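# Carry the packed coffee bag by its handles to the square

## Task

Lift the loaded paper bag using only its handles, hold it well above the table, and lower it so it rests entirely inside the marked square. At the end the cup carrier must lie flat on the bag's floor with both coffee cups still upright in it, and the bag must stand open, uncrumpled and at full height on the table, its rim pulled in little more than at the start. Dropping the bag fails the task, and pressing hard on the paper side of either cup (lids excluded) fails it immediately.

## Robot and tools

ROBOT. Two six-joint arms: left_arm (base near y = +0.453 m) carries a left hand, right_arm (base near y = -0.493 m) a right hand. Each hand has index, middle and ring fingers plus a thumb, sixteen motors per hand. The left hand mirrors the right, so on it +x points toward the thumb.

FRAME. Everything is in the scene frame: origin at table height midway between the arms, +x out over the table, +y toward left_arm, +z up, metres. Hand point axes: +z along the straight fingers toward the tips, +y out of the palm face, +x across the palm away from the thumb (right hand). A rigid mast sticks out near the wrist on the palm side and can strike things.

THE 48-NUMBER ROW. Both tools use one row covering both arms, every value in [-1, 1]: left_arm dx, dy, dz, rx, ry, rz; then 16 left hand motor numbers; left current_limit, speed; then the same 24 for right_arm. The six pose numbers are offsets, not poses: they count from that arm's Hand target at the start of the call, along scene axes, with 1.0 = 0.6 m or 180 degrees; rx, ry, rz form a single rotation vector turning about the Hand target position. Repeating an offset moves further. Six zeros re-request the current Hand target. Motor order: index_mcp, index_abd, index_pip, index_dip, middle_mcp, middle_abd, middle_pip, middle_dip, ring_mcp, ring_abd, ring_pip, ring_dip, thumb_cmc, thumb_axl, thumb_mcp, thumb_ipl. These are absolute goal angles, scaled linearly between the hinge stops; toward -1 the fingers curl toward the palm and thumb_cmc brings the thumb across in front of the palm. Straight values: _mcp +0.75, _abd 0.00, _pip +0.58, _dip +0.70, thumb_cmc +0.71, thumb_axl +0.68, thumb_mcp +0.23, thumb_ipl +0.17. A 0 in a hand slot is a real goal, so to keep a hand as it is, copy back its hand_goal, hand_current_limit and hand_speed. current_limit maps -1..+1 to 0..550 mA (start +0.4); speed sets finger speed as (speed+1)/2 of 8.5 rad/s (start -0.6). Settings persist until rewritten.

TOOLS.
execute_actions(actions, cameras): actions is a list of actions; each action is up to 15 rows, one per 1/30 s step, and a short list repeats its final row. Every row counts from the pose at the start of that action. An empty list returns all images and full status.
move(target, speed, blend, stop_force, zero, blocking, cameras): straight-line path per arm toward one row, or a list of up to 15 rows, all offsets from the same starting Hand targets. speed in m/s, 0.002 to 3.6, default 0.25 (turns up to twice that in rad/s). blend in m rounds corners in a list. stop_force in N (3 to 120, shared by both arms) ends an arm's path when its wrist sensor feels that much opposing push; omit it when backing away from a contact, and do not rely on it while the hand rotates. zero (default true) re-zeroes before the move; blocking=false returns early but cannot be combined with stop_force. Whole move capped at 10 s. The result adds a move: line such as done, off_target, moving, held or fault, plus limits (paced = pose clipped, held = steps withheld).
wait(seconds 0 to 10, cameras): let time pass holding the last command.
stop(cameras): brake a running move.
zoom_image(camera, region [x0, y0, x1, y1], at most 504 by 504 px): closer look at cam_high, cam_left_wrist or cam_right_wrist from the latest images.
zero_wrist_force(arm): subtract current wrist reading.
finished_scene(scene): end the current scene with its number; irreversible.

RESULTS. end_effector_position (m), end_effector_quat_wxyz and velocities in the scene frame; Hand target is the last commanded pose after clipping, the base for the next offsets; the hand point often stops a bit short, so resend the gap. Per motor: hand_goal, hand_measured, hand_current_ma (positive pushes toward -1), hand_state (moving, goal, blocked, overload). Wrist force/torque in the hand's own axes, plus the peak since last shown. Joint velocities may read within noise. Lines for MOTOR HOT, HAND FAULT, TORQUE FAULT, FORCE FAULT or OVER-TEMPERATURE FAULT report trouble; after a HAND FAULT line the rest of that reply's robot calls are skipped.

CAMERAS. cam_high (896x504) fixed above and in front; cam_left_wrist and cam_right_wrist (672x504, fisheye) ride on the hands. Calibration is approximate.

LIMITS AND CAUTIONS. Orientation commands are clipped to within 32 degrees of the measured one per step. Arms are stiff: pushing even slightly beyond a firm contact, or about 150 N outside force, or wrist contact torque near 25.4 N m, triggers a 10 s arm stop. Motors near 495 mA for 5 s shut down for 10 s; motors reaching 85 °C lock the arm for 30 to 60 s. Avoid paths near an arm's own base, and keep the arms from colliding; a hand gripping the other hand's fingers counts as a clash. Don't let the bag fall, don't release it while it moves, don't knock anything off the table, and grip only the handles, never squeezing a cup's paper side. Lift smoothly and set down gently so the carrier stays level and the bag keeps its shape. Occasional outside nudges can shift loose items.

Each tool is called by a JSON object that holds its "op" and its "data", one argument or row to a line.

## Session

Scene 1 done. On to scene 2.

{"op": "execute_actions", "data": {
  "actions": []
}}

{"op": "zoom_image", "data": {
  "camera": "cam_high",
  "region": [200, 40, 700, 480]
}}

Scene clock: 0.00 s.
left_arm: end_effector_position=(+0.6326, +0.7250, +0.2223) hand_goal=(+0.754, +0.000, +0.576, +0.696, +0.754, +0.000, +0.576, +0.696, +0.754, +0.000, +0.576, +0.696, +0.714, +0.678, +0.226, +0.168) hand_measured=(+0.754, +0.000, +0.576, +0.696, +0.754, +0.000, +0.576, +0.696, +0.754, +0.000, +0.576, +0.696, +0.714, +0.678, +0.226, +0.168) hand_current_ma=(+0, +0, +0, +0, +0, +0, +0, +0, +0, +0, +0, +0, +0, +0, +0, +0) hand_state=(goal, goal, goal, goal, goal, goal, goal, goal, goal, goal, goal, goal, goal, goal, goal, goal) hand_current_limit=0.40 hand_speed=-0.60 end_effector_quat_wxyz=(-0.284, +0.730, +0.600, -0.164) | right_arm: end_effector_position=(+0.2698, -0.0567, +0.3625) hand_goal=(+0.754, +0.000, +0.576, +0.696, +0.754, +0.000, +0.576, +0.696, +0.754, +0.000, +0.576, +0.696, +0.714, +0.678, +0.226, +0.168) hand_measured=(+0.754, +0.000, +0.576, +0.696, +0.754, +0.000, +0.576, +0.696, +0.754, +0.000, +0.576, +0.696, +0.714, +0.678, +0.226, +0.168) hand_current_ma=(+0, +0, +0, +0, +0, +0, +0, +0, +0, +0, +0, +0, +0, +0, +0, +0) hand_state=(goal, goal, goal, goal, goal, goal, goal, goal, goal, goal, goal, goal, goal, goal, goal, goal) hand_current_limit=0.40 hand_speed=-0.60 end_effector_quat_wxyz=(+0.534, +0.089, +0.764, +0.352)
Joint positions: left_arm=[3.659 -2.17 -1.009 -2.023 2.047 0.548] | right_arm=[0.841 -1.438 2.529 -4.031 -1.992 -0.789]
Joint velocities: within noise
Joint torques (N m): no reading
Motor temperatures (°C): left_arm=[33 30 32 35 36 33] | right_arm=[31 25 30 35 37 31]
Wrist force (N): no reading
Wrist torque (N m): no reading
Wrist force, peak (N): no reading
Hand target: left_arm +0.6326, +0.7250, +0.2223; -0.284, +0.730, +0.600, -0.164 | right_arm +0.2698, -0.0567, +0.3625; +0.534, +0.089, +0.764, +0.352
camera_calibration:
cam_left_wrist: T_world_to_cam=[[-0.703938, -0.650333, 0.285548, 0.825629], [0.0646488, 0.341697, 0.937584, -0.541054], [-0.707313, 0.678462, -0.19849, 0.12842], [0, 0, 0, 1]] pos_world=[0.707004, 0.634682, 0.297017]
cam_right_wrist: T_world_to_cam=[[0.128439, 0.0750239, 0.988875, -0.362648], [-0.35848, -0.926198, 0.11683, -0.0505707], [0.92466, -0.369497, -0.0920659, -0.111588], [0, 0, 0, 1]] pos_world=[0.131631, -0.0608627, 0.354249]

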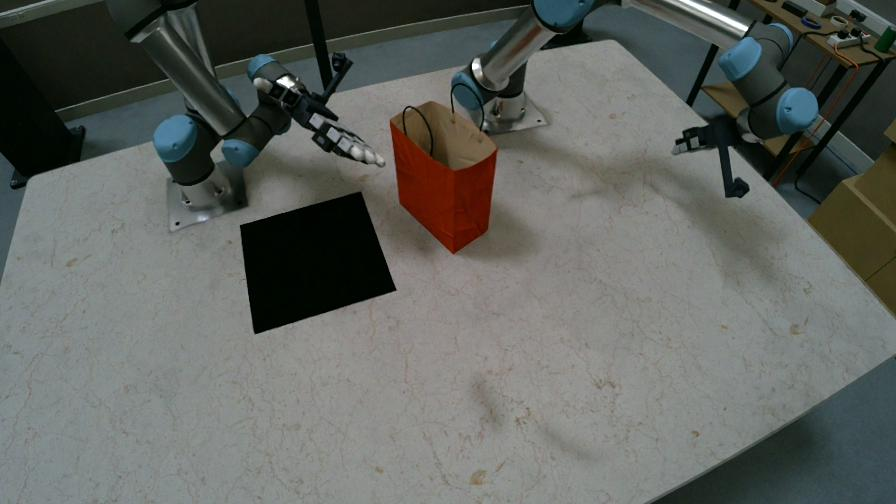

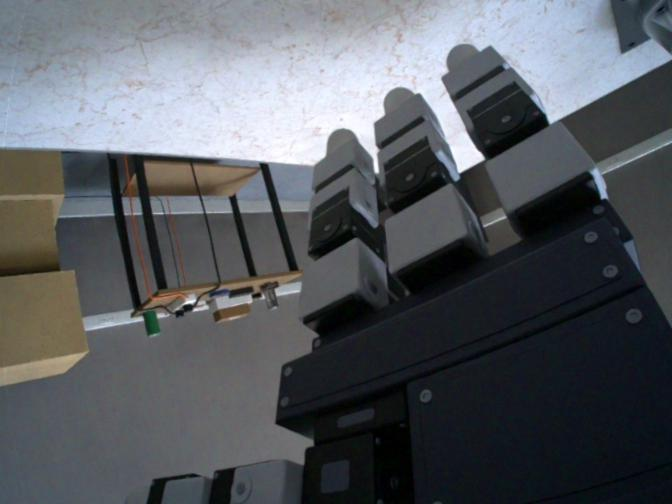

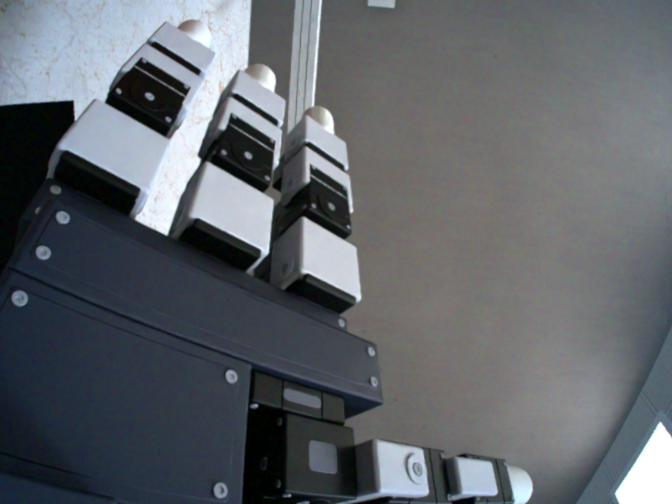

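Scaled by 1.008.

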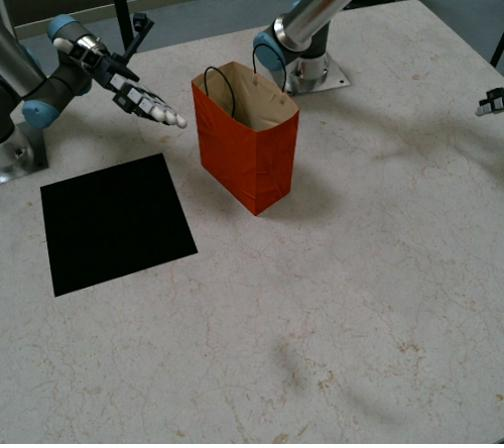

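{"op": "zoom_image", "data": {
  "camera": "cam_high",
  "region": [370, 70, 530, 270]
}}

{"op": "zoom_image", "data": {
  "camera": "cam_high",
  "region": [380, 70, 500, 180]
}}

{"op": "zoom_image", "data": {
  "camera": "cam_high",
  "region": [140, 120, 280, 260]
}}

{"op": "zoom_image", "data": {
  "camera": "cam_high",
  "region": [440, 50, 580, 150]
}}

Scaled by 2.520.

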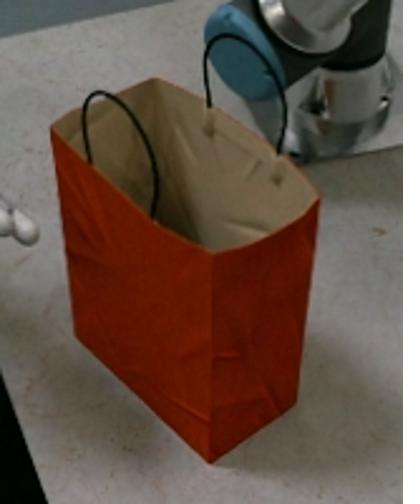

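Scaled by 4.200.

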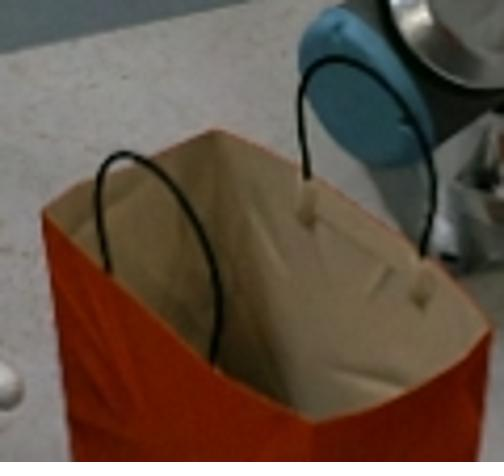

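Scaled by 3.600.

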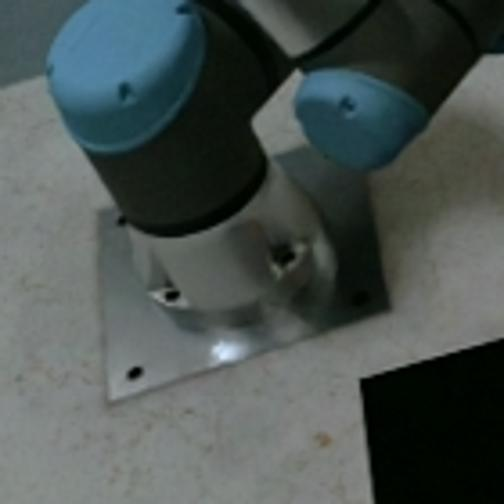

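Scaled by 3.600.

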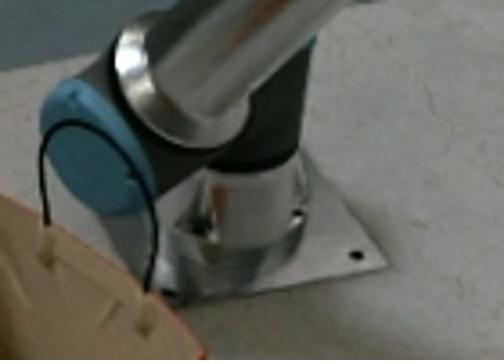

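{"op": "move", "data": {
  "target": [
    [0,0,0,0,0,0,0.754,0,0.576,0.696,0.754,0,0.576,0.696,0.754,0,0.576,0.696,0.714,0.678,0.226,0.168,0.4,-0.6,0.1003,-0.2722,0.2625,0.0063,0.2997,0.4625,0.754,0,0.576,0.696,0.754,0,0.576,0.696,0.754,0,0.576,0.696,0.714,0.678,0.226,0.168,0.6,-0.6],
    [0,0,0,0,0,0,0.754,0,0.576,0.696,0.754,0,0.576,0.696,0.754,0,0.576,0.696,0.714,0.678,0.226,0.168,0.4,-0.6,0.1003,-0.1388,0.1042,0.0063,0.2997,0.4625,0.754,0,0.576,0.696,0.754,0,0.576,0.696,0.754,0,0.576,0.696,0.714,0.678,0.226,0.168,0.6,-0.6]
  ],
  "cameras": ["cam_high","cam_right_wrist"],
  "speed": 0.3,
  "blend": [0.02, 0]
}}

Scene clock: 6.20 s.
left_arm: end_effector_position=(+0.6326, +0.7250, +0.2223) hand_goal=(+0.754, +0.000, +0.576, +0.696, +0.754, +0.000, +0.576, +0.696, +0.754, +0.000, +0.576, +0.696, +0.714, +0.678, +0.226, +0.168) hand_measured=(+0.750, +0.000, +0.576, +0.696, +0.748, +0.000, +0.576, +0.696, +0.750, +0.000, +0.576, +0.696, +0.710, +0.678, +0.224, +0.168) hand_current_ma=(-11, +0, +1, +0, -14, +0, +1, +0, -11, +0, +1, +0, -7, -2, -3, -1) hand_state=(goal, goal, goal, goal, goal, goal, goal, goal, goal, goal, goal, goal, goal, goal, goal, goal) hand_current_limit=0.40 hand_speed=-0.60 end_effector_quat_wxyz=(-0.284, +0.730, +0.600, -0.164) | right_arm: end_effector_position=(+0.3300, -0.1401, +0.4251) hand_goal=(+0.754, +0.000, +0.576, +0.696, +0.754, +0.000, +0.576, +0.696, +0.754, +0.000, +0.576, +0.696, +0.714, +0.678, +0.226, +0.168) hand_measured=(+0.762, +0.000, +0.576, +0.696, +0.762, +0.000, +0.576, +0.696, +0.760, +0.000, +0.576, +0.696, +0.722, +0.678, +0.226, +0.168) hand_current_ma=(+35, -1, +3, +0, +35, -1, +3, +0, +27, -1, +3, +0, +32, -3, -1, -1) hand_state=(goal, goal, goal, goal, goal, goal, goal, goal, goal, goal, goal, goal, goal, goal, goal, goal) hand_current_limit=0.60 hand_speed=-0.60 end_effector_quat_wxyz=(-0.196, -0.280, +0.770, +0.539)
Joint positions: left_arm=[3.659 -2.17 -1.009 -2.023 2.047 0.548] | right_arm=[-0.015 -1.53 1.729 -0.737 -0.733 -2.725]
Joint torques (N m): left_arm=[-0.5 46.75 21.22 1.6 0.97 -0.08] | right_arm=[8.65 -18.86 -17.78 -1.29 1.37 0.33]
Wrist force (N): left_arm=[0.2 -0.2 0.2] | right_arm=[0.8 -0.1 -0.4]
Wrist torque (N m): left_arm=[-0.05 -0.01 0.02] | right_arm=[0.03 -0.12 0.20]
Wrist force, peak (N): left_arm=[0.6 -0.1 0.3] | right_arm=[1.1 1.3 -2.7]
Hand target: left_arm +0.6326, +0.7250, +0.2223; -0.284, +0.730, +0.600, -0.164 | right_arm +0.3299, -0.1400, +0.4250; -0.196, -0.280, +0.770, +0.539
Off the commanded pose: left_arm 0.000 m, 0 deg | right_arm 0.000 m, 0 deg.
move: done
camera_calibration:
cam_right_wrist: T_world_to_cam=[[0.459469, 0.633344, 0.622707, -0.30142], [0.881937, -0.408394, -0.235374, -0.300554], [0.105238, 0.657335, -0.746214, 0.499986], [0, 0, 0, 1]] pos_world=[0.350946, -0.260501, 0.49005]
Images, in order (width x height): cam_high 896x504, cam_right_wrist 672x504.

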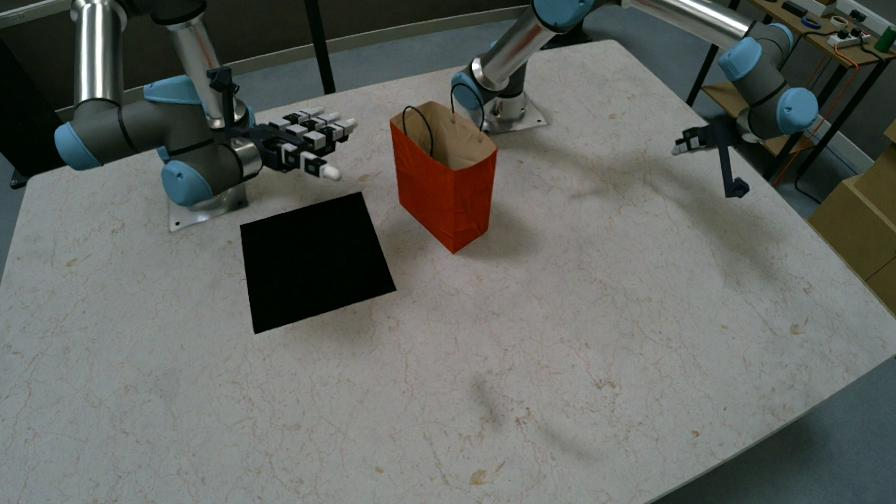

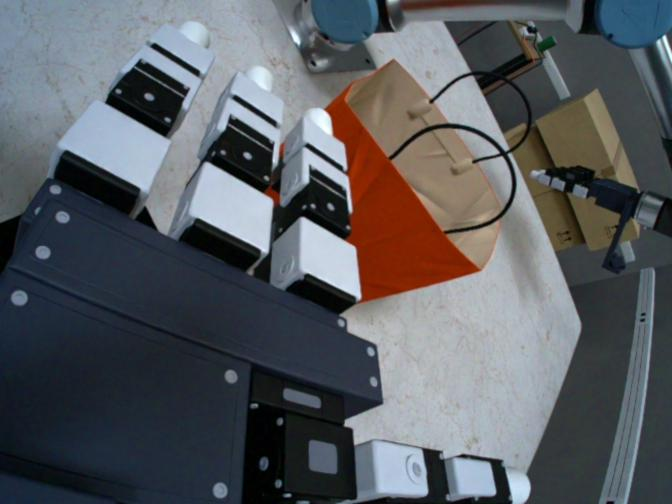

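{"op": "zoom_image", "data": {
  "camera": "cam_right_wrist",
  "region": [310, 40, 550, 300]
}}

{"op": "zoom_image", "data": {
  "camera": "cam_high",
  "region": [250, 90, 370, 200]
}}

Scaled by 1.938 from the camera's 672x504 image, which has a finer 960x720 frame.

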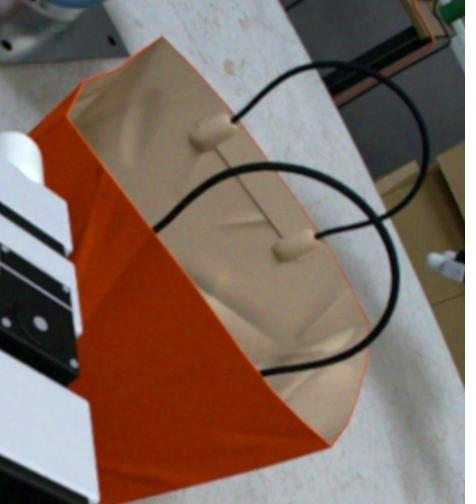

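Scaled by 4.200.

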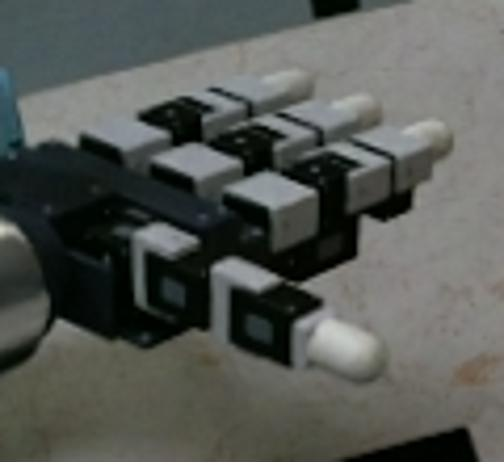

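{"op": "move", "data": {
  "target": [0,0,0,0,0,0,0.754,0,0.576,0.696,0.754,0,0.576,0.696,0.754,0,0.576,0.696,0.714,0.678,0.226,0.168,0.4,-0.6,0.1772,0.0225,-0.0157,0.1859,0.103,-0.1175,1,-0.1,0.576,0.72,1,0.1,0.576,0.72,-0.9,0,0.139,-0.464,0.714,0.678,0.226,0.168,0.75,-0.5],
  "cameras": ["cam_high","cam_right_wrist"],
  "speed": 0.2
}}

{"op": "zoom_image", "data": {
  "camera": "cam_high",
  "region": [320, 70, 520, 230]
}}

{"op": "zoom_image", "data": {
  "camera": "cam_right_wrist",
  "region": [160, 40, 400, 320]
}}

Scene clock: 11.27 s.
left_arm: end_effector_position=(+0.6326, +0.7250, +0.2223) hand_goal=(+0.754, +0.000, +0.576, +0.696, +0.754, +0.000, +0.576, +0.696, +0.754, +0.000, +0.576, +0.696, +0.714, +0.678, +0.226, +0.168) hand_measured=(+0.750, +0.000, +0.576, +0.696, +0.748, +0.000, +0.576, +0.696, +0.750, +0.000, +0.576, +0.696, +0.710, +0.678, +0.224, +0.168) hand_current_ma=(-11, +0, +1, +0, -14, +0, +1, +0, -11, +0, +1, +0, -7, -2, -3, -1) hand_state=(goal, goal, goal, goal, goal, goal, goal, goal, goal, goal, goal, goal, goal, goal, goal, goal) hand_current_limit=0.40 hand_speed=-0.60 end_effector_quat_wxyz=(-0.284, +0.730, +0.600, -0.164) | right_arm: end_effector_position=(+0.4362, -0.1265, +0.4156) hand_goal=(+1.000, -0.100, +0.576, +0.720, +1.000, +0.100, +0.576, +0.720, -0.900, +0.000, +0.140, -0.464, +0.714, +0.678, +0.226, +0.168) hand_measured=(+1.000, -0.092, +0.576, +0.718, +1.000, +0.092, +0.576, +0.718, -0.900, +0.000, +0.140, -0.462, +0.722, +0.678, +0.226, +0.168) hand_current_ma=(+1, +24, +3, -8, +1, -25, +3, -9, -1, -1, +2, +8, +32, -3, -1, -1) hand_state=(goal, goal, goal, goal, goal, goal, goal, goal, goal, goal, goal, goal, goal, goal, goal, goal) hand_current_limit=0.75 hand_speed=-0.50 end_effector_quat_wxyz=(-0.127, -0.092, +0.580, +0.799)
Joint positions: left_arm=[3.659 -2.17 -1.009 -2.023 2.047 0.548] | right_arm=[0.041 -1.034 1.595 0.421 -0.381 -4.089]
Joint torques (N m): left_arm=[-0.99 46.53 22.25 1.64 0.9 -0.11] | right_arm=[-9.61 -31.34 -14.82 3.44 0.71 -0.93]
Wrist force (N): left_arm=[0.1 0.0 0.0] | right_arm=[1.4 0.0 0.2]
Wrist torque (N m): left_arm=[0.01 -0.01 0.01] | right_arm=[-0.15 -0.30 0.14]
Wrist force, peak (N): left_arm=[0.6 -0.1 0.0] | right_arm=[1.9 0.4 0.3]
Hand target: left_arm +0.6326, +0.7250, +0.2223; -0.284, +0.730, +0.600, -0.164 | right_arm +0.4363, -0.1265, +0.4156; -0.127, -0.092, +0.581, +0.799
Off the commanded pose: left_arm 0.000 m, 0 deg | right_arm 0.000 m, 0 deg.
move: done
camera_calibration:
cam_right_wrist: T_world_to_cam=[[0.794173, 0.0124077, 0.607565, -0.571204], [0.562574, -0.393055, -0.727336, -0.0452356], [0.229782, 0.919431, -0.319134, 0.274157], [0, 0, 0, 1]] pos_world=[0.416087, -0.262761, 0.401635]
Images, in order (width x height): cam_high 896x504, cam_right_wrist 672x504.

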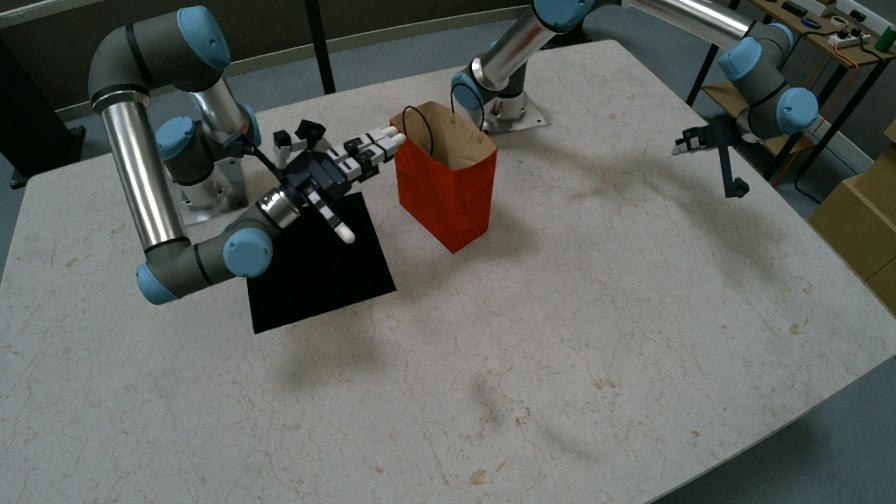

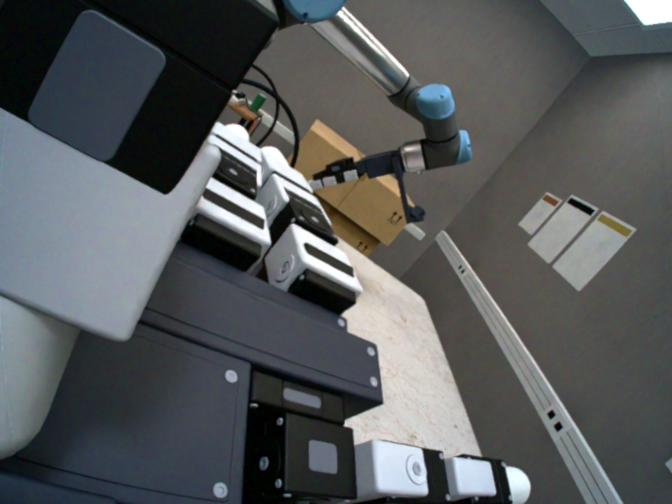

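Scaled by 2.520.

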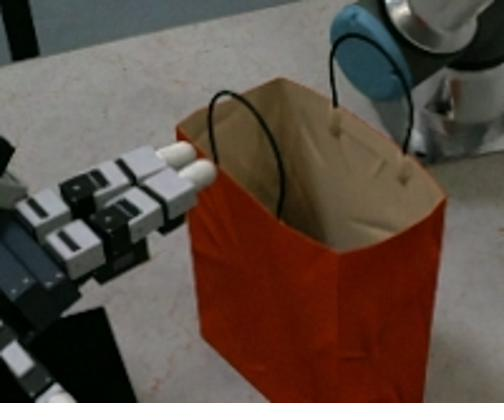

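Scaled by 1.800 from the camera's 672x504 image, which has a finer 960x720 frame.

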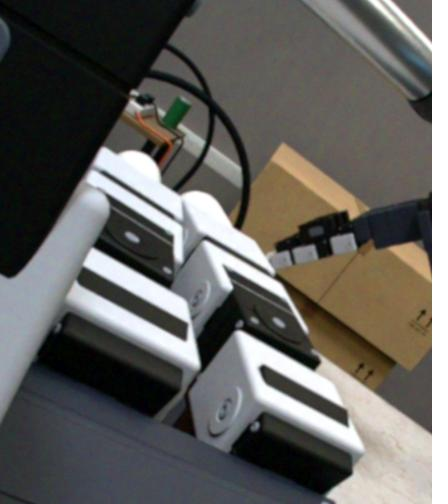

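{"op": "move", "data": {
  "target": [0,0,0,0,0,0,0.754,0,0.576,0.696,0.754,0,0.576,0.696,0.754,0,0.576,0.696,0.714,0.678,0.226,0.168,0.4,-0.6,-0.0464,0.1427,0,0,0,0,1,-0.1,0.576,0.72,1,0.1,0.576,0.72,-0.9,0,0.139,-0.464,0.714,0.678,0.226,0.168,0.75,-0.5],
  "cameras": ["cam_high","cam_right_wrist"],
  "speed": 0.08
}}

{"op": "zoom_image", "data": {
  "camera": "cam_high",
  "region": [360, 70, 520, 200]
}}

{"op": "zoom_image", "data": {
  "camera": "cam_right_wrist",
  "region": [160, 40, 400, 320]
}}

Scene clock: 13.33 s.
left_arm: end_effector_position=(+0.6326, +0.7250, +0.2223) hand_goal=(+0.754, +0.000, +0.576, +0.696, +0.754, +0.000, +0.576, +0.696, +0.754, +0.000, +0.576, +0.696, +0.714, +0.678, +0.226, +0.168) hand_measured=(+0.750, +0.000, +0.576, +0.696, +0.748, +0.000, +0.576, +0.696, +0.750, +0.000, +0.576, +0.696, +0.710, +0.678, +0.224, +0.168) hand_current_ma=(-11, +0, +1, +0, -14, +0, +1, +0, -11, +0, +1, +0, -7, -2, -3, -1) hand_state=(goal, goal, goal, goal, goal, goal, goal, goal, goal, goal, goal, goal, goal, goal, goal, goal) hand_current_limit=0.40 hand_speed=-0.60 end_effector_quat_wxyz=(-0.284, +0.730, +0.600, -0.164) | right_arm: end_effector_position=(+0.4084, -0.0409, +0.4156) hand_goal=(+1.000, -0.100, +0.576, +0.720, +1.000, +0.100, +0.576, +0.720, -0.900, +0.000, +0.140, -0.464, +0.714, +0.678, +0.226, +0.168) hand_measured=(+1.000, -0.092, +0.576, +0.718, +1.000, +0.092, +0.576, +0.718, -0.900, +0.000, +0.140, -0.462, +0.722, +0.678, +0.226, +0.168) hand_current_ma=(+1, +24, +3, -8, +1, -25, +3, -9, -1, -1, +2, +8, +32, -3, -1, -1) hand_state=(goal, goal, goal, goal, goal, goal, goal, goal, goal, goal, goal, goal, goal, goal, goal, goal) hand_current_limit=0.75 hand_speed=-0.50 end_effector_quat_wxyz=(-0.127, -0.092, +0.581, +0.799)
Joint positions: left_arm=[3.659 -2.17 -1.009 -2.023 2.047 0.548] | right_arm=[0.23 -0.914 1.529 0.865 -0.316 -4.617]
Joint torques (N m): left_arm=[-0.04 47.47 22.19 1.47 0.93 -0.13] | right_arm=[-7.81 -43.06 -6.66 3.03 -3.57 -0.67]
Wrist force (N): left_arm=[0.0 0.1 0.0] | right_arm=[1.5 0.3 0.1]
Wrist torque (N m): left_arm=[0.01 0.00 0.00] | right_arm=[-0.08 -0.31 0.14]
Wrist force, peak (N): left_arm=[0.4 -0.4 0.1] | right_arm=[1.7 0.2 0.9]
Hand target: left_arm +0.6326, +0.7250, +0.2223; -0.284, +0.730, +0.600, -0.164 | right_arm +0.4084, -0.0409, +0.4156; -0.127, -0.092, +0.581, +0.799
Off the commanded pose: left_arm 0.000 m, 0 deg | right_arm 0.000 m, 0 deg.
move: done
camera_calibration:
cam_right_wrist: T_world_to_cam=[[0.794252, 0.0123532, 0.607463, -0.550187], [0.562463, -0.393056, -0.727422, 0.00412703], [0.229781, 0.919432, -0.319134, 0.201842], [0, 0, 0, 1]] pos_world=[0.388287, -0.177161, 0.401635]
Images, in order (width x height): cam_high 896x504, cam_right_wrist 672x504.

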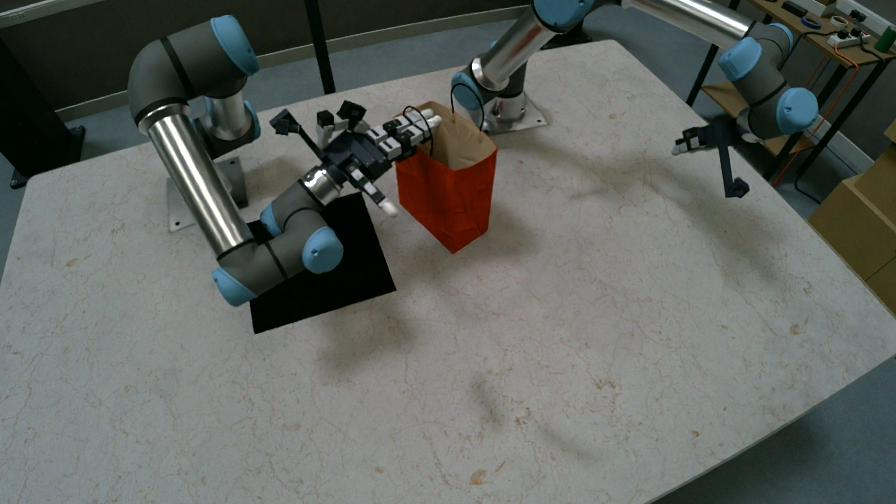

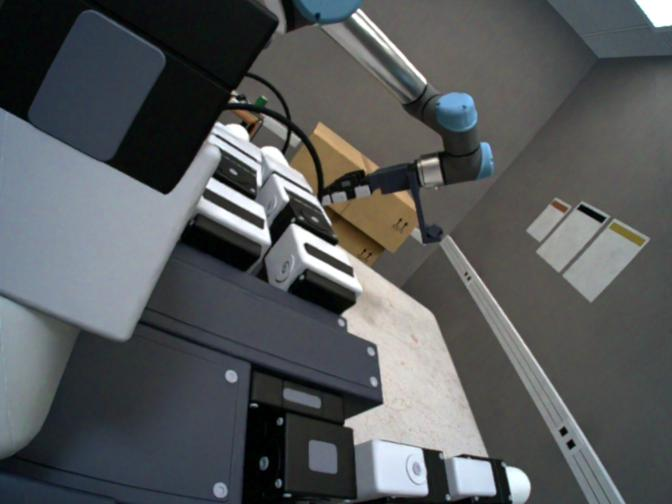

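Scaled by 3.150.

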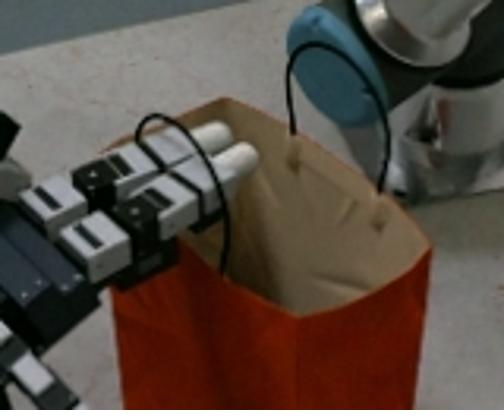

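Scaled by 1.800 from the camera's 672x504 image, which has a finer 960x720 frame.

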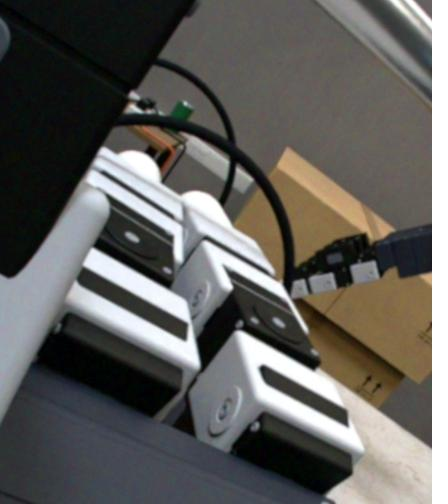

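{"op": "move", "data": {
  "target": [0,0,0,0,0,0,0.754,0,0.576,0.696,0.754,0,0.576,0.696,0.754,0,0.576,0.696,0.714,0.678,0.226,0.168,0.4,-0.6,-0.0283,0.0872,0,0,0,0,1,-0.1,0.576,0.72,1,0.1,0.576,0.72,-0.9,0,0.139,-0.464,0.714,0.678,0.226,0.168,0.75,-0.5],
  "cameras": ["cam_high","cam_right_wrist"],
  "speed": 0.06
}}

{"op": "zoom_image", "data": {
  "camera": "cam_high",
  "region": [360, 70, 520, 200]
}}

{"op": "zoom_image", "data": {
  "camera": "cam_right_wrist",
  "region": [160, 80, 400, 320]
}}

Scene clock: 15.00 s.
left_arm: end_effector_position=(+0.6326, +0.7250, +0.2223) hand_goal=(+0.754, +0.000, +0.576, +0.696, +0.754, +0.000, +0.576, +0.696, +0.754, +0.000, +0.576, +0.696, +0.714, +0.678, +0.226, +0.168) hand_measured=(+0.750, +0.000, +0.576, +0.696, +0.748, +0.000, +0.576, +0.696, +0.750, +0.000, +0.576, +0.696, +0.710, +0.678, +0.224, +0.168) hand_current_ma=(-11, +0, +1, +0, -14, +0, +1, +0, -11, +0, +1, +0, -7, -2, -3, -1) hand_state=(goal, goal, goal, goal, goal, goal, goal, goal, goal, goal, goal, goal, goal, goal, goal, goal) hand_current_limit=0.40 hand_speed=-0.60 end_effector_quat_wxyz=(-0.284, +0.730, +0.600, -0.164) | right_arm: end_effector_position=(+0.3914, +0.0114, +0.4156) hand_goal=(+1.000, -0.100, +0.576, +0.720, +1.000, +0.100, +0.576, +0.720, -0.900, +0.000, +0.140, -0.464, +0.714, +0.678, +0.226, +0.168) hand_measured=(+1.000, -0.092, +0.576, +0.718, +1.000, +0.092, +0.576, +0.718, -0.900, +0.000, +0.140, -0.462, +0.722, +0.678, +0.226, +0.168) hand_current_ma=(+1, +24, +3, -8, +1, -25, +3, -9, -1, -1, +2, +8, +32, -3, -1, -1) hand_state=(goal, goal, goal, goal, goal, goal, goal, goal, goal, goal, goal, goal, goal, goal, goal, goal) hand_current_limit=0.75 hand_speed=-0.50 end_effector_quat_wxyz=(-0.127, -0.092, +0.580, +0.799)
Joint positions: left_arm=[3.659 -2.17 -1.009 -2.023 2.047 0.548] | right_arm=[0.343 -0.841 1.499 1.162 -0.325 -4.975]
Joint torques (N m): left_arm=[-0.33 45.91 22.32 1.7 1.03 -0.1] | right_arm=[-10.53 -47.53 -6.02 2.31 -0.18 -0.24]
Wrist force (N): left_arm=[0.1 -0.3 0.0] | right_arm=[1.3 0.4 -0.1]
Wrist torque (N m): left_arm=[-0.04 -0.01 0.00] | right_arm=[-0.08 -0.29 0.12]
Wrist force, peak (N): left_arm=[0.5 -0.1 0.1] | right_arm=[1.8 0.4 0.2]
Hand target: left_arm +0.6326, +0.7250, +0.2223; -0.284, +0.730, +0.600, -0.164 | right_arm +0.3914, +0.0114, +0.4156; -0.127, -0.092, +0.581, +0.799
Off the commanded pose: left_arm 0.000 m, 0 deg | right_arm 0.000 m, 0 deg.
move: done
camera_calibration:
cam_right_wrist: T_world_to_cam=[[0.794238, 0.0122975, 0.607483, -0.537341], [0.56248, -0.392989, -0.727445, 0.0342567], [0.229788, 0.919461, -0.319044, 0.157627], [0, 0, 0, 1]] pos_world=[0.371287, -0.124861, 0.401635]
Images, in order (width x height): cam_high 896x504, cam_right_wrist 672x504.

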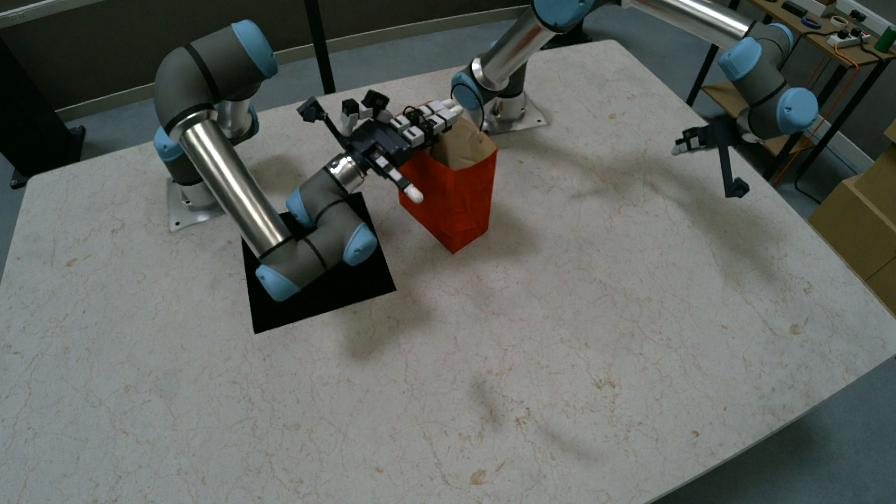

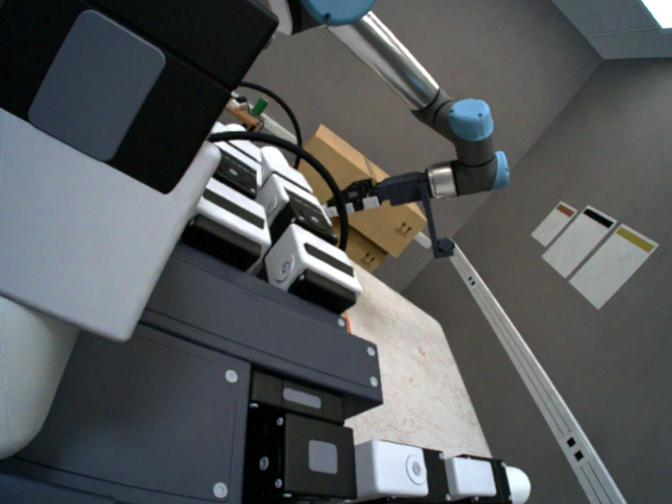

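Scaled by 3.150.

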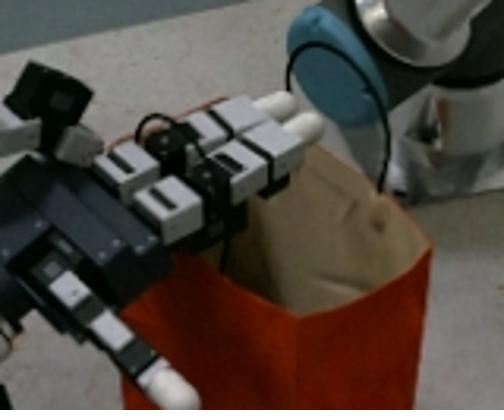

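Scaled by 2.100 from the camera's 672x504 image, which has a finer 960x720 frame.

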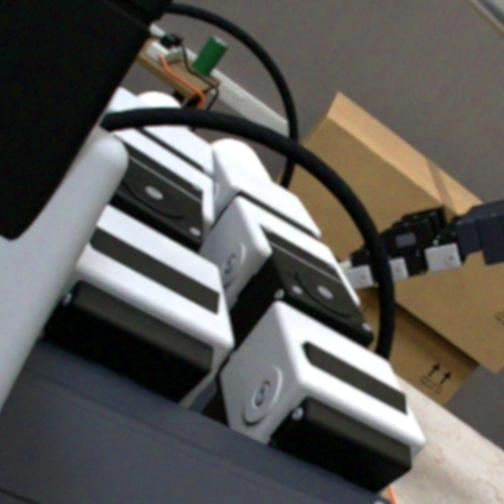

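{"op": "move", "data": {
  "target": [0,0,0,0,0,0,0.754,0,0.576,0.696,0.754,0,0.576,0.696,0.754,0,0.576,0.696,0.714,0.678,0.226,0.168,0.4,-0.6,-0.0155,0.0476,0,0,0,0,1,-0.1,0.576,0.72,1,0.1,0.576,0.72,-0.9,0,0.139,-0.464,0.714,0.678,0.226,0.168,0.75,-0.5],
  "cameras": ["cam_high","cam_right_wrist"],
  "speed": 0.05
}}

{"op": "zoom_image", "data": {
  "camera": "cam_high",
  "region": [380, 60, 520, 180]
}}

{"op": "zoom_image", "data": {
  "camera": "cam_right_wrist",
  "region": [160, 80, 400, 320]
}}

Scene clock: 16.23 s.
left_arm: end_effector_position=(+0.6326, +0.7250, +0.2223) hand_goal=(+0.754, +0.000, +0.576, +0.696, +0.754, +0.000, +0.576, +0.696, +0.754, +0.000, +0.576, +0.696, +0.714, +0.678, +0.226, +0.168) hand_measured=(+0.750, +0.000, +0.576, +0.696, +0.748, +0.000, +0.576, +0.696, +0.750, +0.000, +0.576, +0.696, +0.710, +0.678, +0.224, +0.168) hand_current_ma=(-11, +0, +1, +0, -14, +0, +1, +0, -11, +0, +1, +0, -7, -2, -3, -1) hand_state=(goal, goal, goal, goal, goal, goal, goal, goal, goal, goal, goal, goal, goal, goal, goal, goal) hand_current_limit=0.40 hand_speed=-0.60 end_effector_quat_wxyz=(-0.284, +0.730, +0.600, -0.164) | right_arm: end_effector_position=(+0.3821, +0.0400, +0.4156) hand_goal=(+1.000, -0.100, +0.576, +0.720, +1.000, +0.100, +0.576, +0.720, -0.900, +0.000, +0.140, -0.464, +0.714, +0.678, +0.226, +0.168) hand_measured=(+1.000, -0.092, +0.576, +0.718, +1.000, +0.092, +0.576, +0.718, -0.900, +0.000, +0.140, -0.462, +0.722, +0.678, +0.226, +0.168) hand_current_ma=(+1, +24, +3, -8, +1, -25, +3, -9, -1, -1, +2, +8, +32, -3, -1, -1) hand_state=(goal, goal, goal, goal, goal, goal, goal, goal, goal, goal, goal, goal, goal, goal, goal, goal) hand_current_limit=0.75 hand_speed=-0.50 end_effector_quat_wxyz=(-0.127, -0.092, +0.580, +0.799)
Joint positions: left_arm=[3.659 -2.17 -1.009 -2.023 2.047 0.548] | right_arm=[0.402 -0.807 1.484 1.305 -0.344 -5.146]
Joint torques (N m): left_arm=[-0.72 46.31 21.44 1.6 0.95 -0.27] | right_arm=[-11.23 -49.6 -6.82 1.98 0.32 0.25]
Wrist force (N): left_arm=[0.1 0.1 0.2] | right_arm=[1.5 0.2 0.2]
Wrist torque (N m): left_arm=[-0.02 -0.01 0.01] | right_arm=[-0.13 -0.32 0.11]
Wrist force, peak (N): left_arm=[0.4 -0.4 0.0] | right_arm=[1.7 0.3 0.2]
Hand target: left_arm +0.6326, +0.7250, +0.2223; -0.284, +0.730, +0.600, -0.164 | right_arm +0.3821, +0.0400, +0.4156; -0.127, -0.092, +0.581, +0.799
Off the commanded pose: left_arm 0.000 m, 0 deg | right_arm 0.000 m, 0 deg.
move: done
camera_calibration:
cam_right_wrist: T_world_to_cam=[[0.794238, 0.0122975, 0.607483, -0.530306], [0.56248, -0.392989, -0.727445, 0.0507272], [0.229788, 0.919461, -0.319044, 0.133467], [0, 0, 0, 1]] pos_world=[0.361987, -0.0962615, 0.401635]
Images, in order (width x height): cam_high 896x504, cam_right_wrist 672x504.

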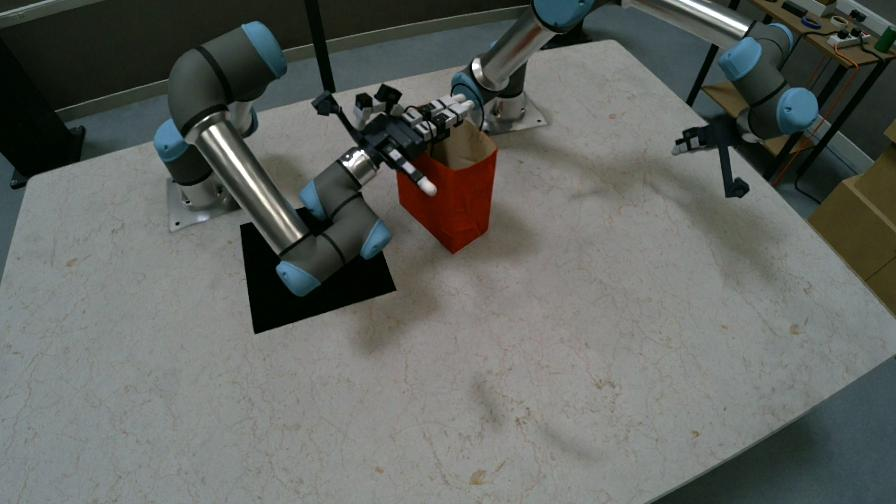

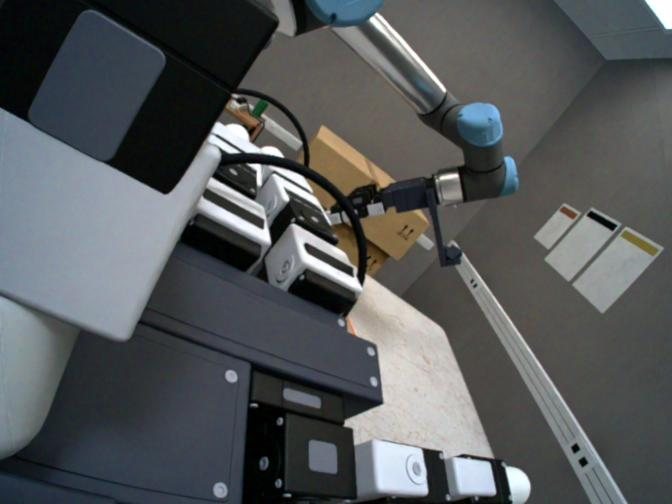

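Scaled by 3.600.

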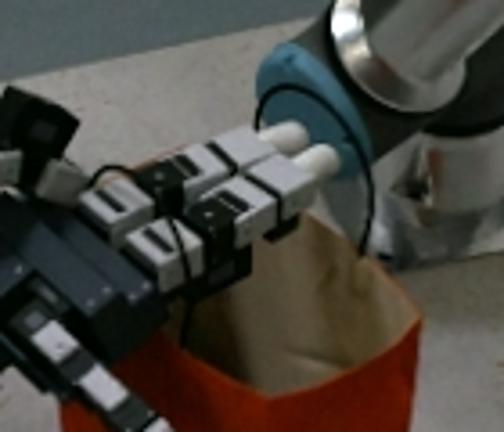

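Scaled by 2.100 from the camera's 672x504 image, which has a finer 960x720 frame.

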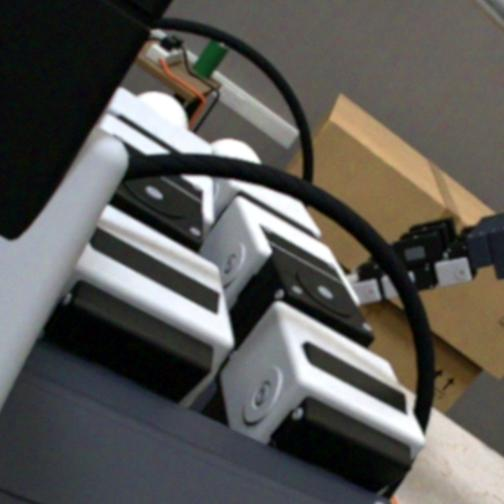

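{"op": "move", "data": {
  "target": [0,0,0,0,0,0,0.754,0,0.576,0.696,0.754,0,0.576,0.696,0.754,0,0.576,0.696,0.714,0.678,0.226,0.168,0.4,-0.6,-0.0118,0.0365,0.003,0,0,0,1,-0.1,0.576,0.72,1,0.1,0.576,0.72,-0.9,0,0.139,-0.464,0.714,0.678,0.226,0.168,0.75,-0.5],
  "cameras": ["cam_high","cam_right_wrist"],
  "speed": 0.05
}}

{"op": "zoom_image", "data": {
  "camera": "cam_high",
  "region": [380, 60, 520, 180]
}}

{"op": "zoom_image", "data": {
  "camera": "cam_right_wrist",
  "region": [160, 80, 400, 320]
}}

Scene clock: 17.43 s.
left_arm: end_effector_position=(+0.6326, +0.7250, +0.2223) hand_goal=(+0.754, +0.000, +0.576, +0.696, +0.754, +0.000, +0.576, +0.696, +0.754, +0.000, +0.576, +0.696, +0.714, +0.678, +0.226, +0.168) hand_measured=(+0.750, +0.000, +0.576, +0.696, +0.748, +0.000, +0.576, +0.696, +0.750, +0.000, +0.576, +0.696, +0.710, +0.678, +0.224, +0.168) hand_current_ma=(-11, +0, +1, +0, -14, +0, +1, +0, -11, +0, +1, +0, -7, -2, -3, -1) hand_state=(goal, goal, goal, goal, goal, goal, goal, goal, goal, goal, goal, goal, goal, goal, goal, goal) hand_current_limit=0.40 hand_speed=-0.60 end_effector_quat_wxyz=(-0.284, +0.730, +0.600, -0.164) | right_arm: end_effector_position=(+0.3750, +0.0619, +0.4174) hand_goal=(+1.000, -0.100, +0.576, +0.720, +1.000, +0.100, +0.576, +0.720, -0.900, +0.000, +0.140, -0.464, +0.714, +0.678, +0.226, +0.168) hand_measured=(+1.000, -0.092, +0.576, +0.718, +1.000, +0.092, +0.576, +0.718, -0.900, +0.000, +0.140, -0.462, +0.722, +0.678, +0.226, +0.168) hand_current_ma=(+1, +24, +3, -8, +1, -25, +3, -9, -1, -1, +2, +8, +32, -3, -1, -1) hand_state=(goal, goal, goal, goal, goal, goal, goal, goal, goal, goal, goal, goal, goal, goal, goal, goal) hand_current_limit=0.75 hand_speed=-0.50 end_effector_quat_wxyz=(-0.127, -0.092, +0.580, +0.799)
Joint positions: left_arm=[3.659 -2.17 -1.009 -2.023 2.047 0.548] | right_arm=[0.447 -0.787 1.469 1.407 -0.364 -5.261]
Joint torques (N m): left_arm=[-0.55 45.61 22.09 1.55 0.77 -0.12] | right_arm=[-10.31 -50.33 -7.09 1.23 0.8 0.86]
Wrist force (N): left_arm=[0.1 -0.1 0.0] | right_arm=[1.5 0.4 0.0]
Wrist torque (N m): left_arm=[-0.02 -0.01 0.01] | right_arm=[-0.08 -0.30 0.12]
Wrist force, peak (N): left_arm=[0.5 0.2 0.3] | right_arm=[1.6 0.2 0.8]
Hand target: left_arm +0.6326, +0.7250, +0.2223; -0.284, +0.730, +0.600, -0.164 | right_arm +0.3751, +0.0619, +0.4174; -0.127, -0.092, +0.581, +0.799
Off the commanded pose: left_arm 0.000 m, 0 deg | right_arm 0.000 m, 0 deg.
move: done
camera_calibration:
cam_right_wrist: T_world_to_cam=[[0.79422, 0.0122242, 0.607507, -0.526038], [0.562466, -0.393041, -0.727427, 0.0646307], [0.229883, 0.91944, -0.319037, 0.115499], [0, 0, 0, 1]] pos_world=[0.354886, -0.0743615, 0.403435]
Images, in order (width x height): cam_high 896x504, cam_right_wrist 672x504.

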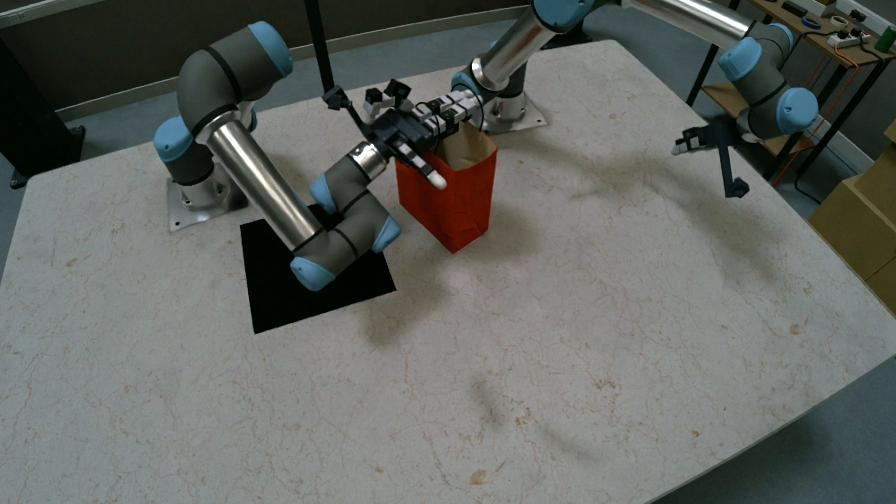

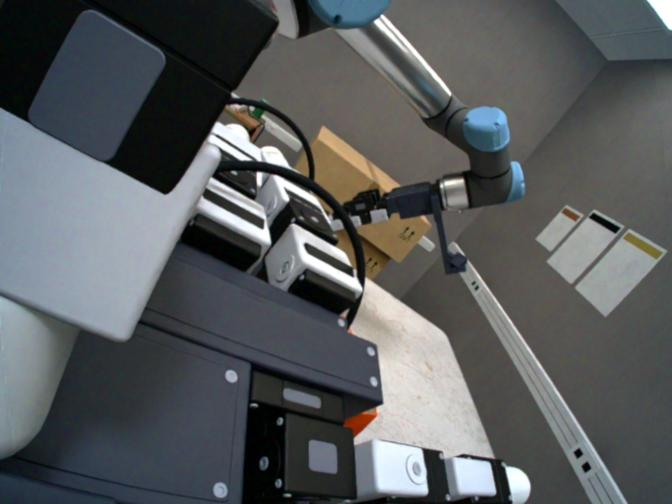

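Scaled by 3.600.

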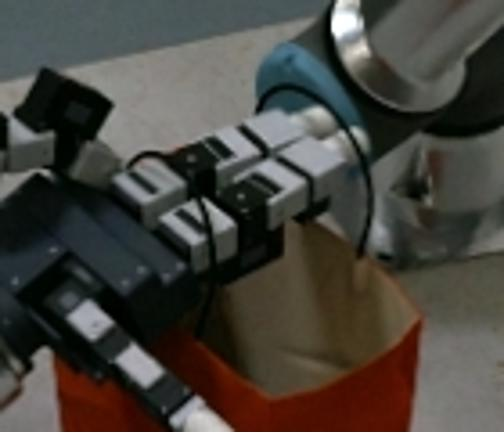

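Scaled by 2.100 from the camera's 672x504 image, which has a finer 960x720 frame.

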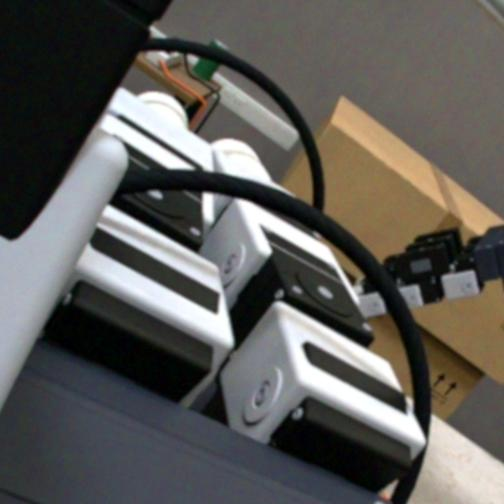

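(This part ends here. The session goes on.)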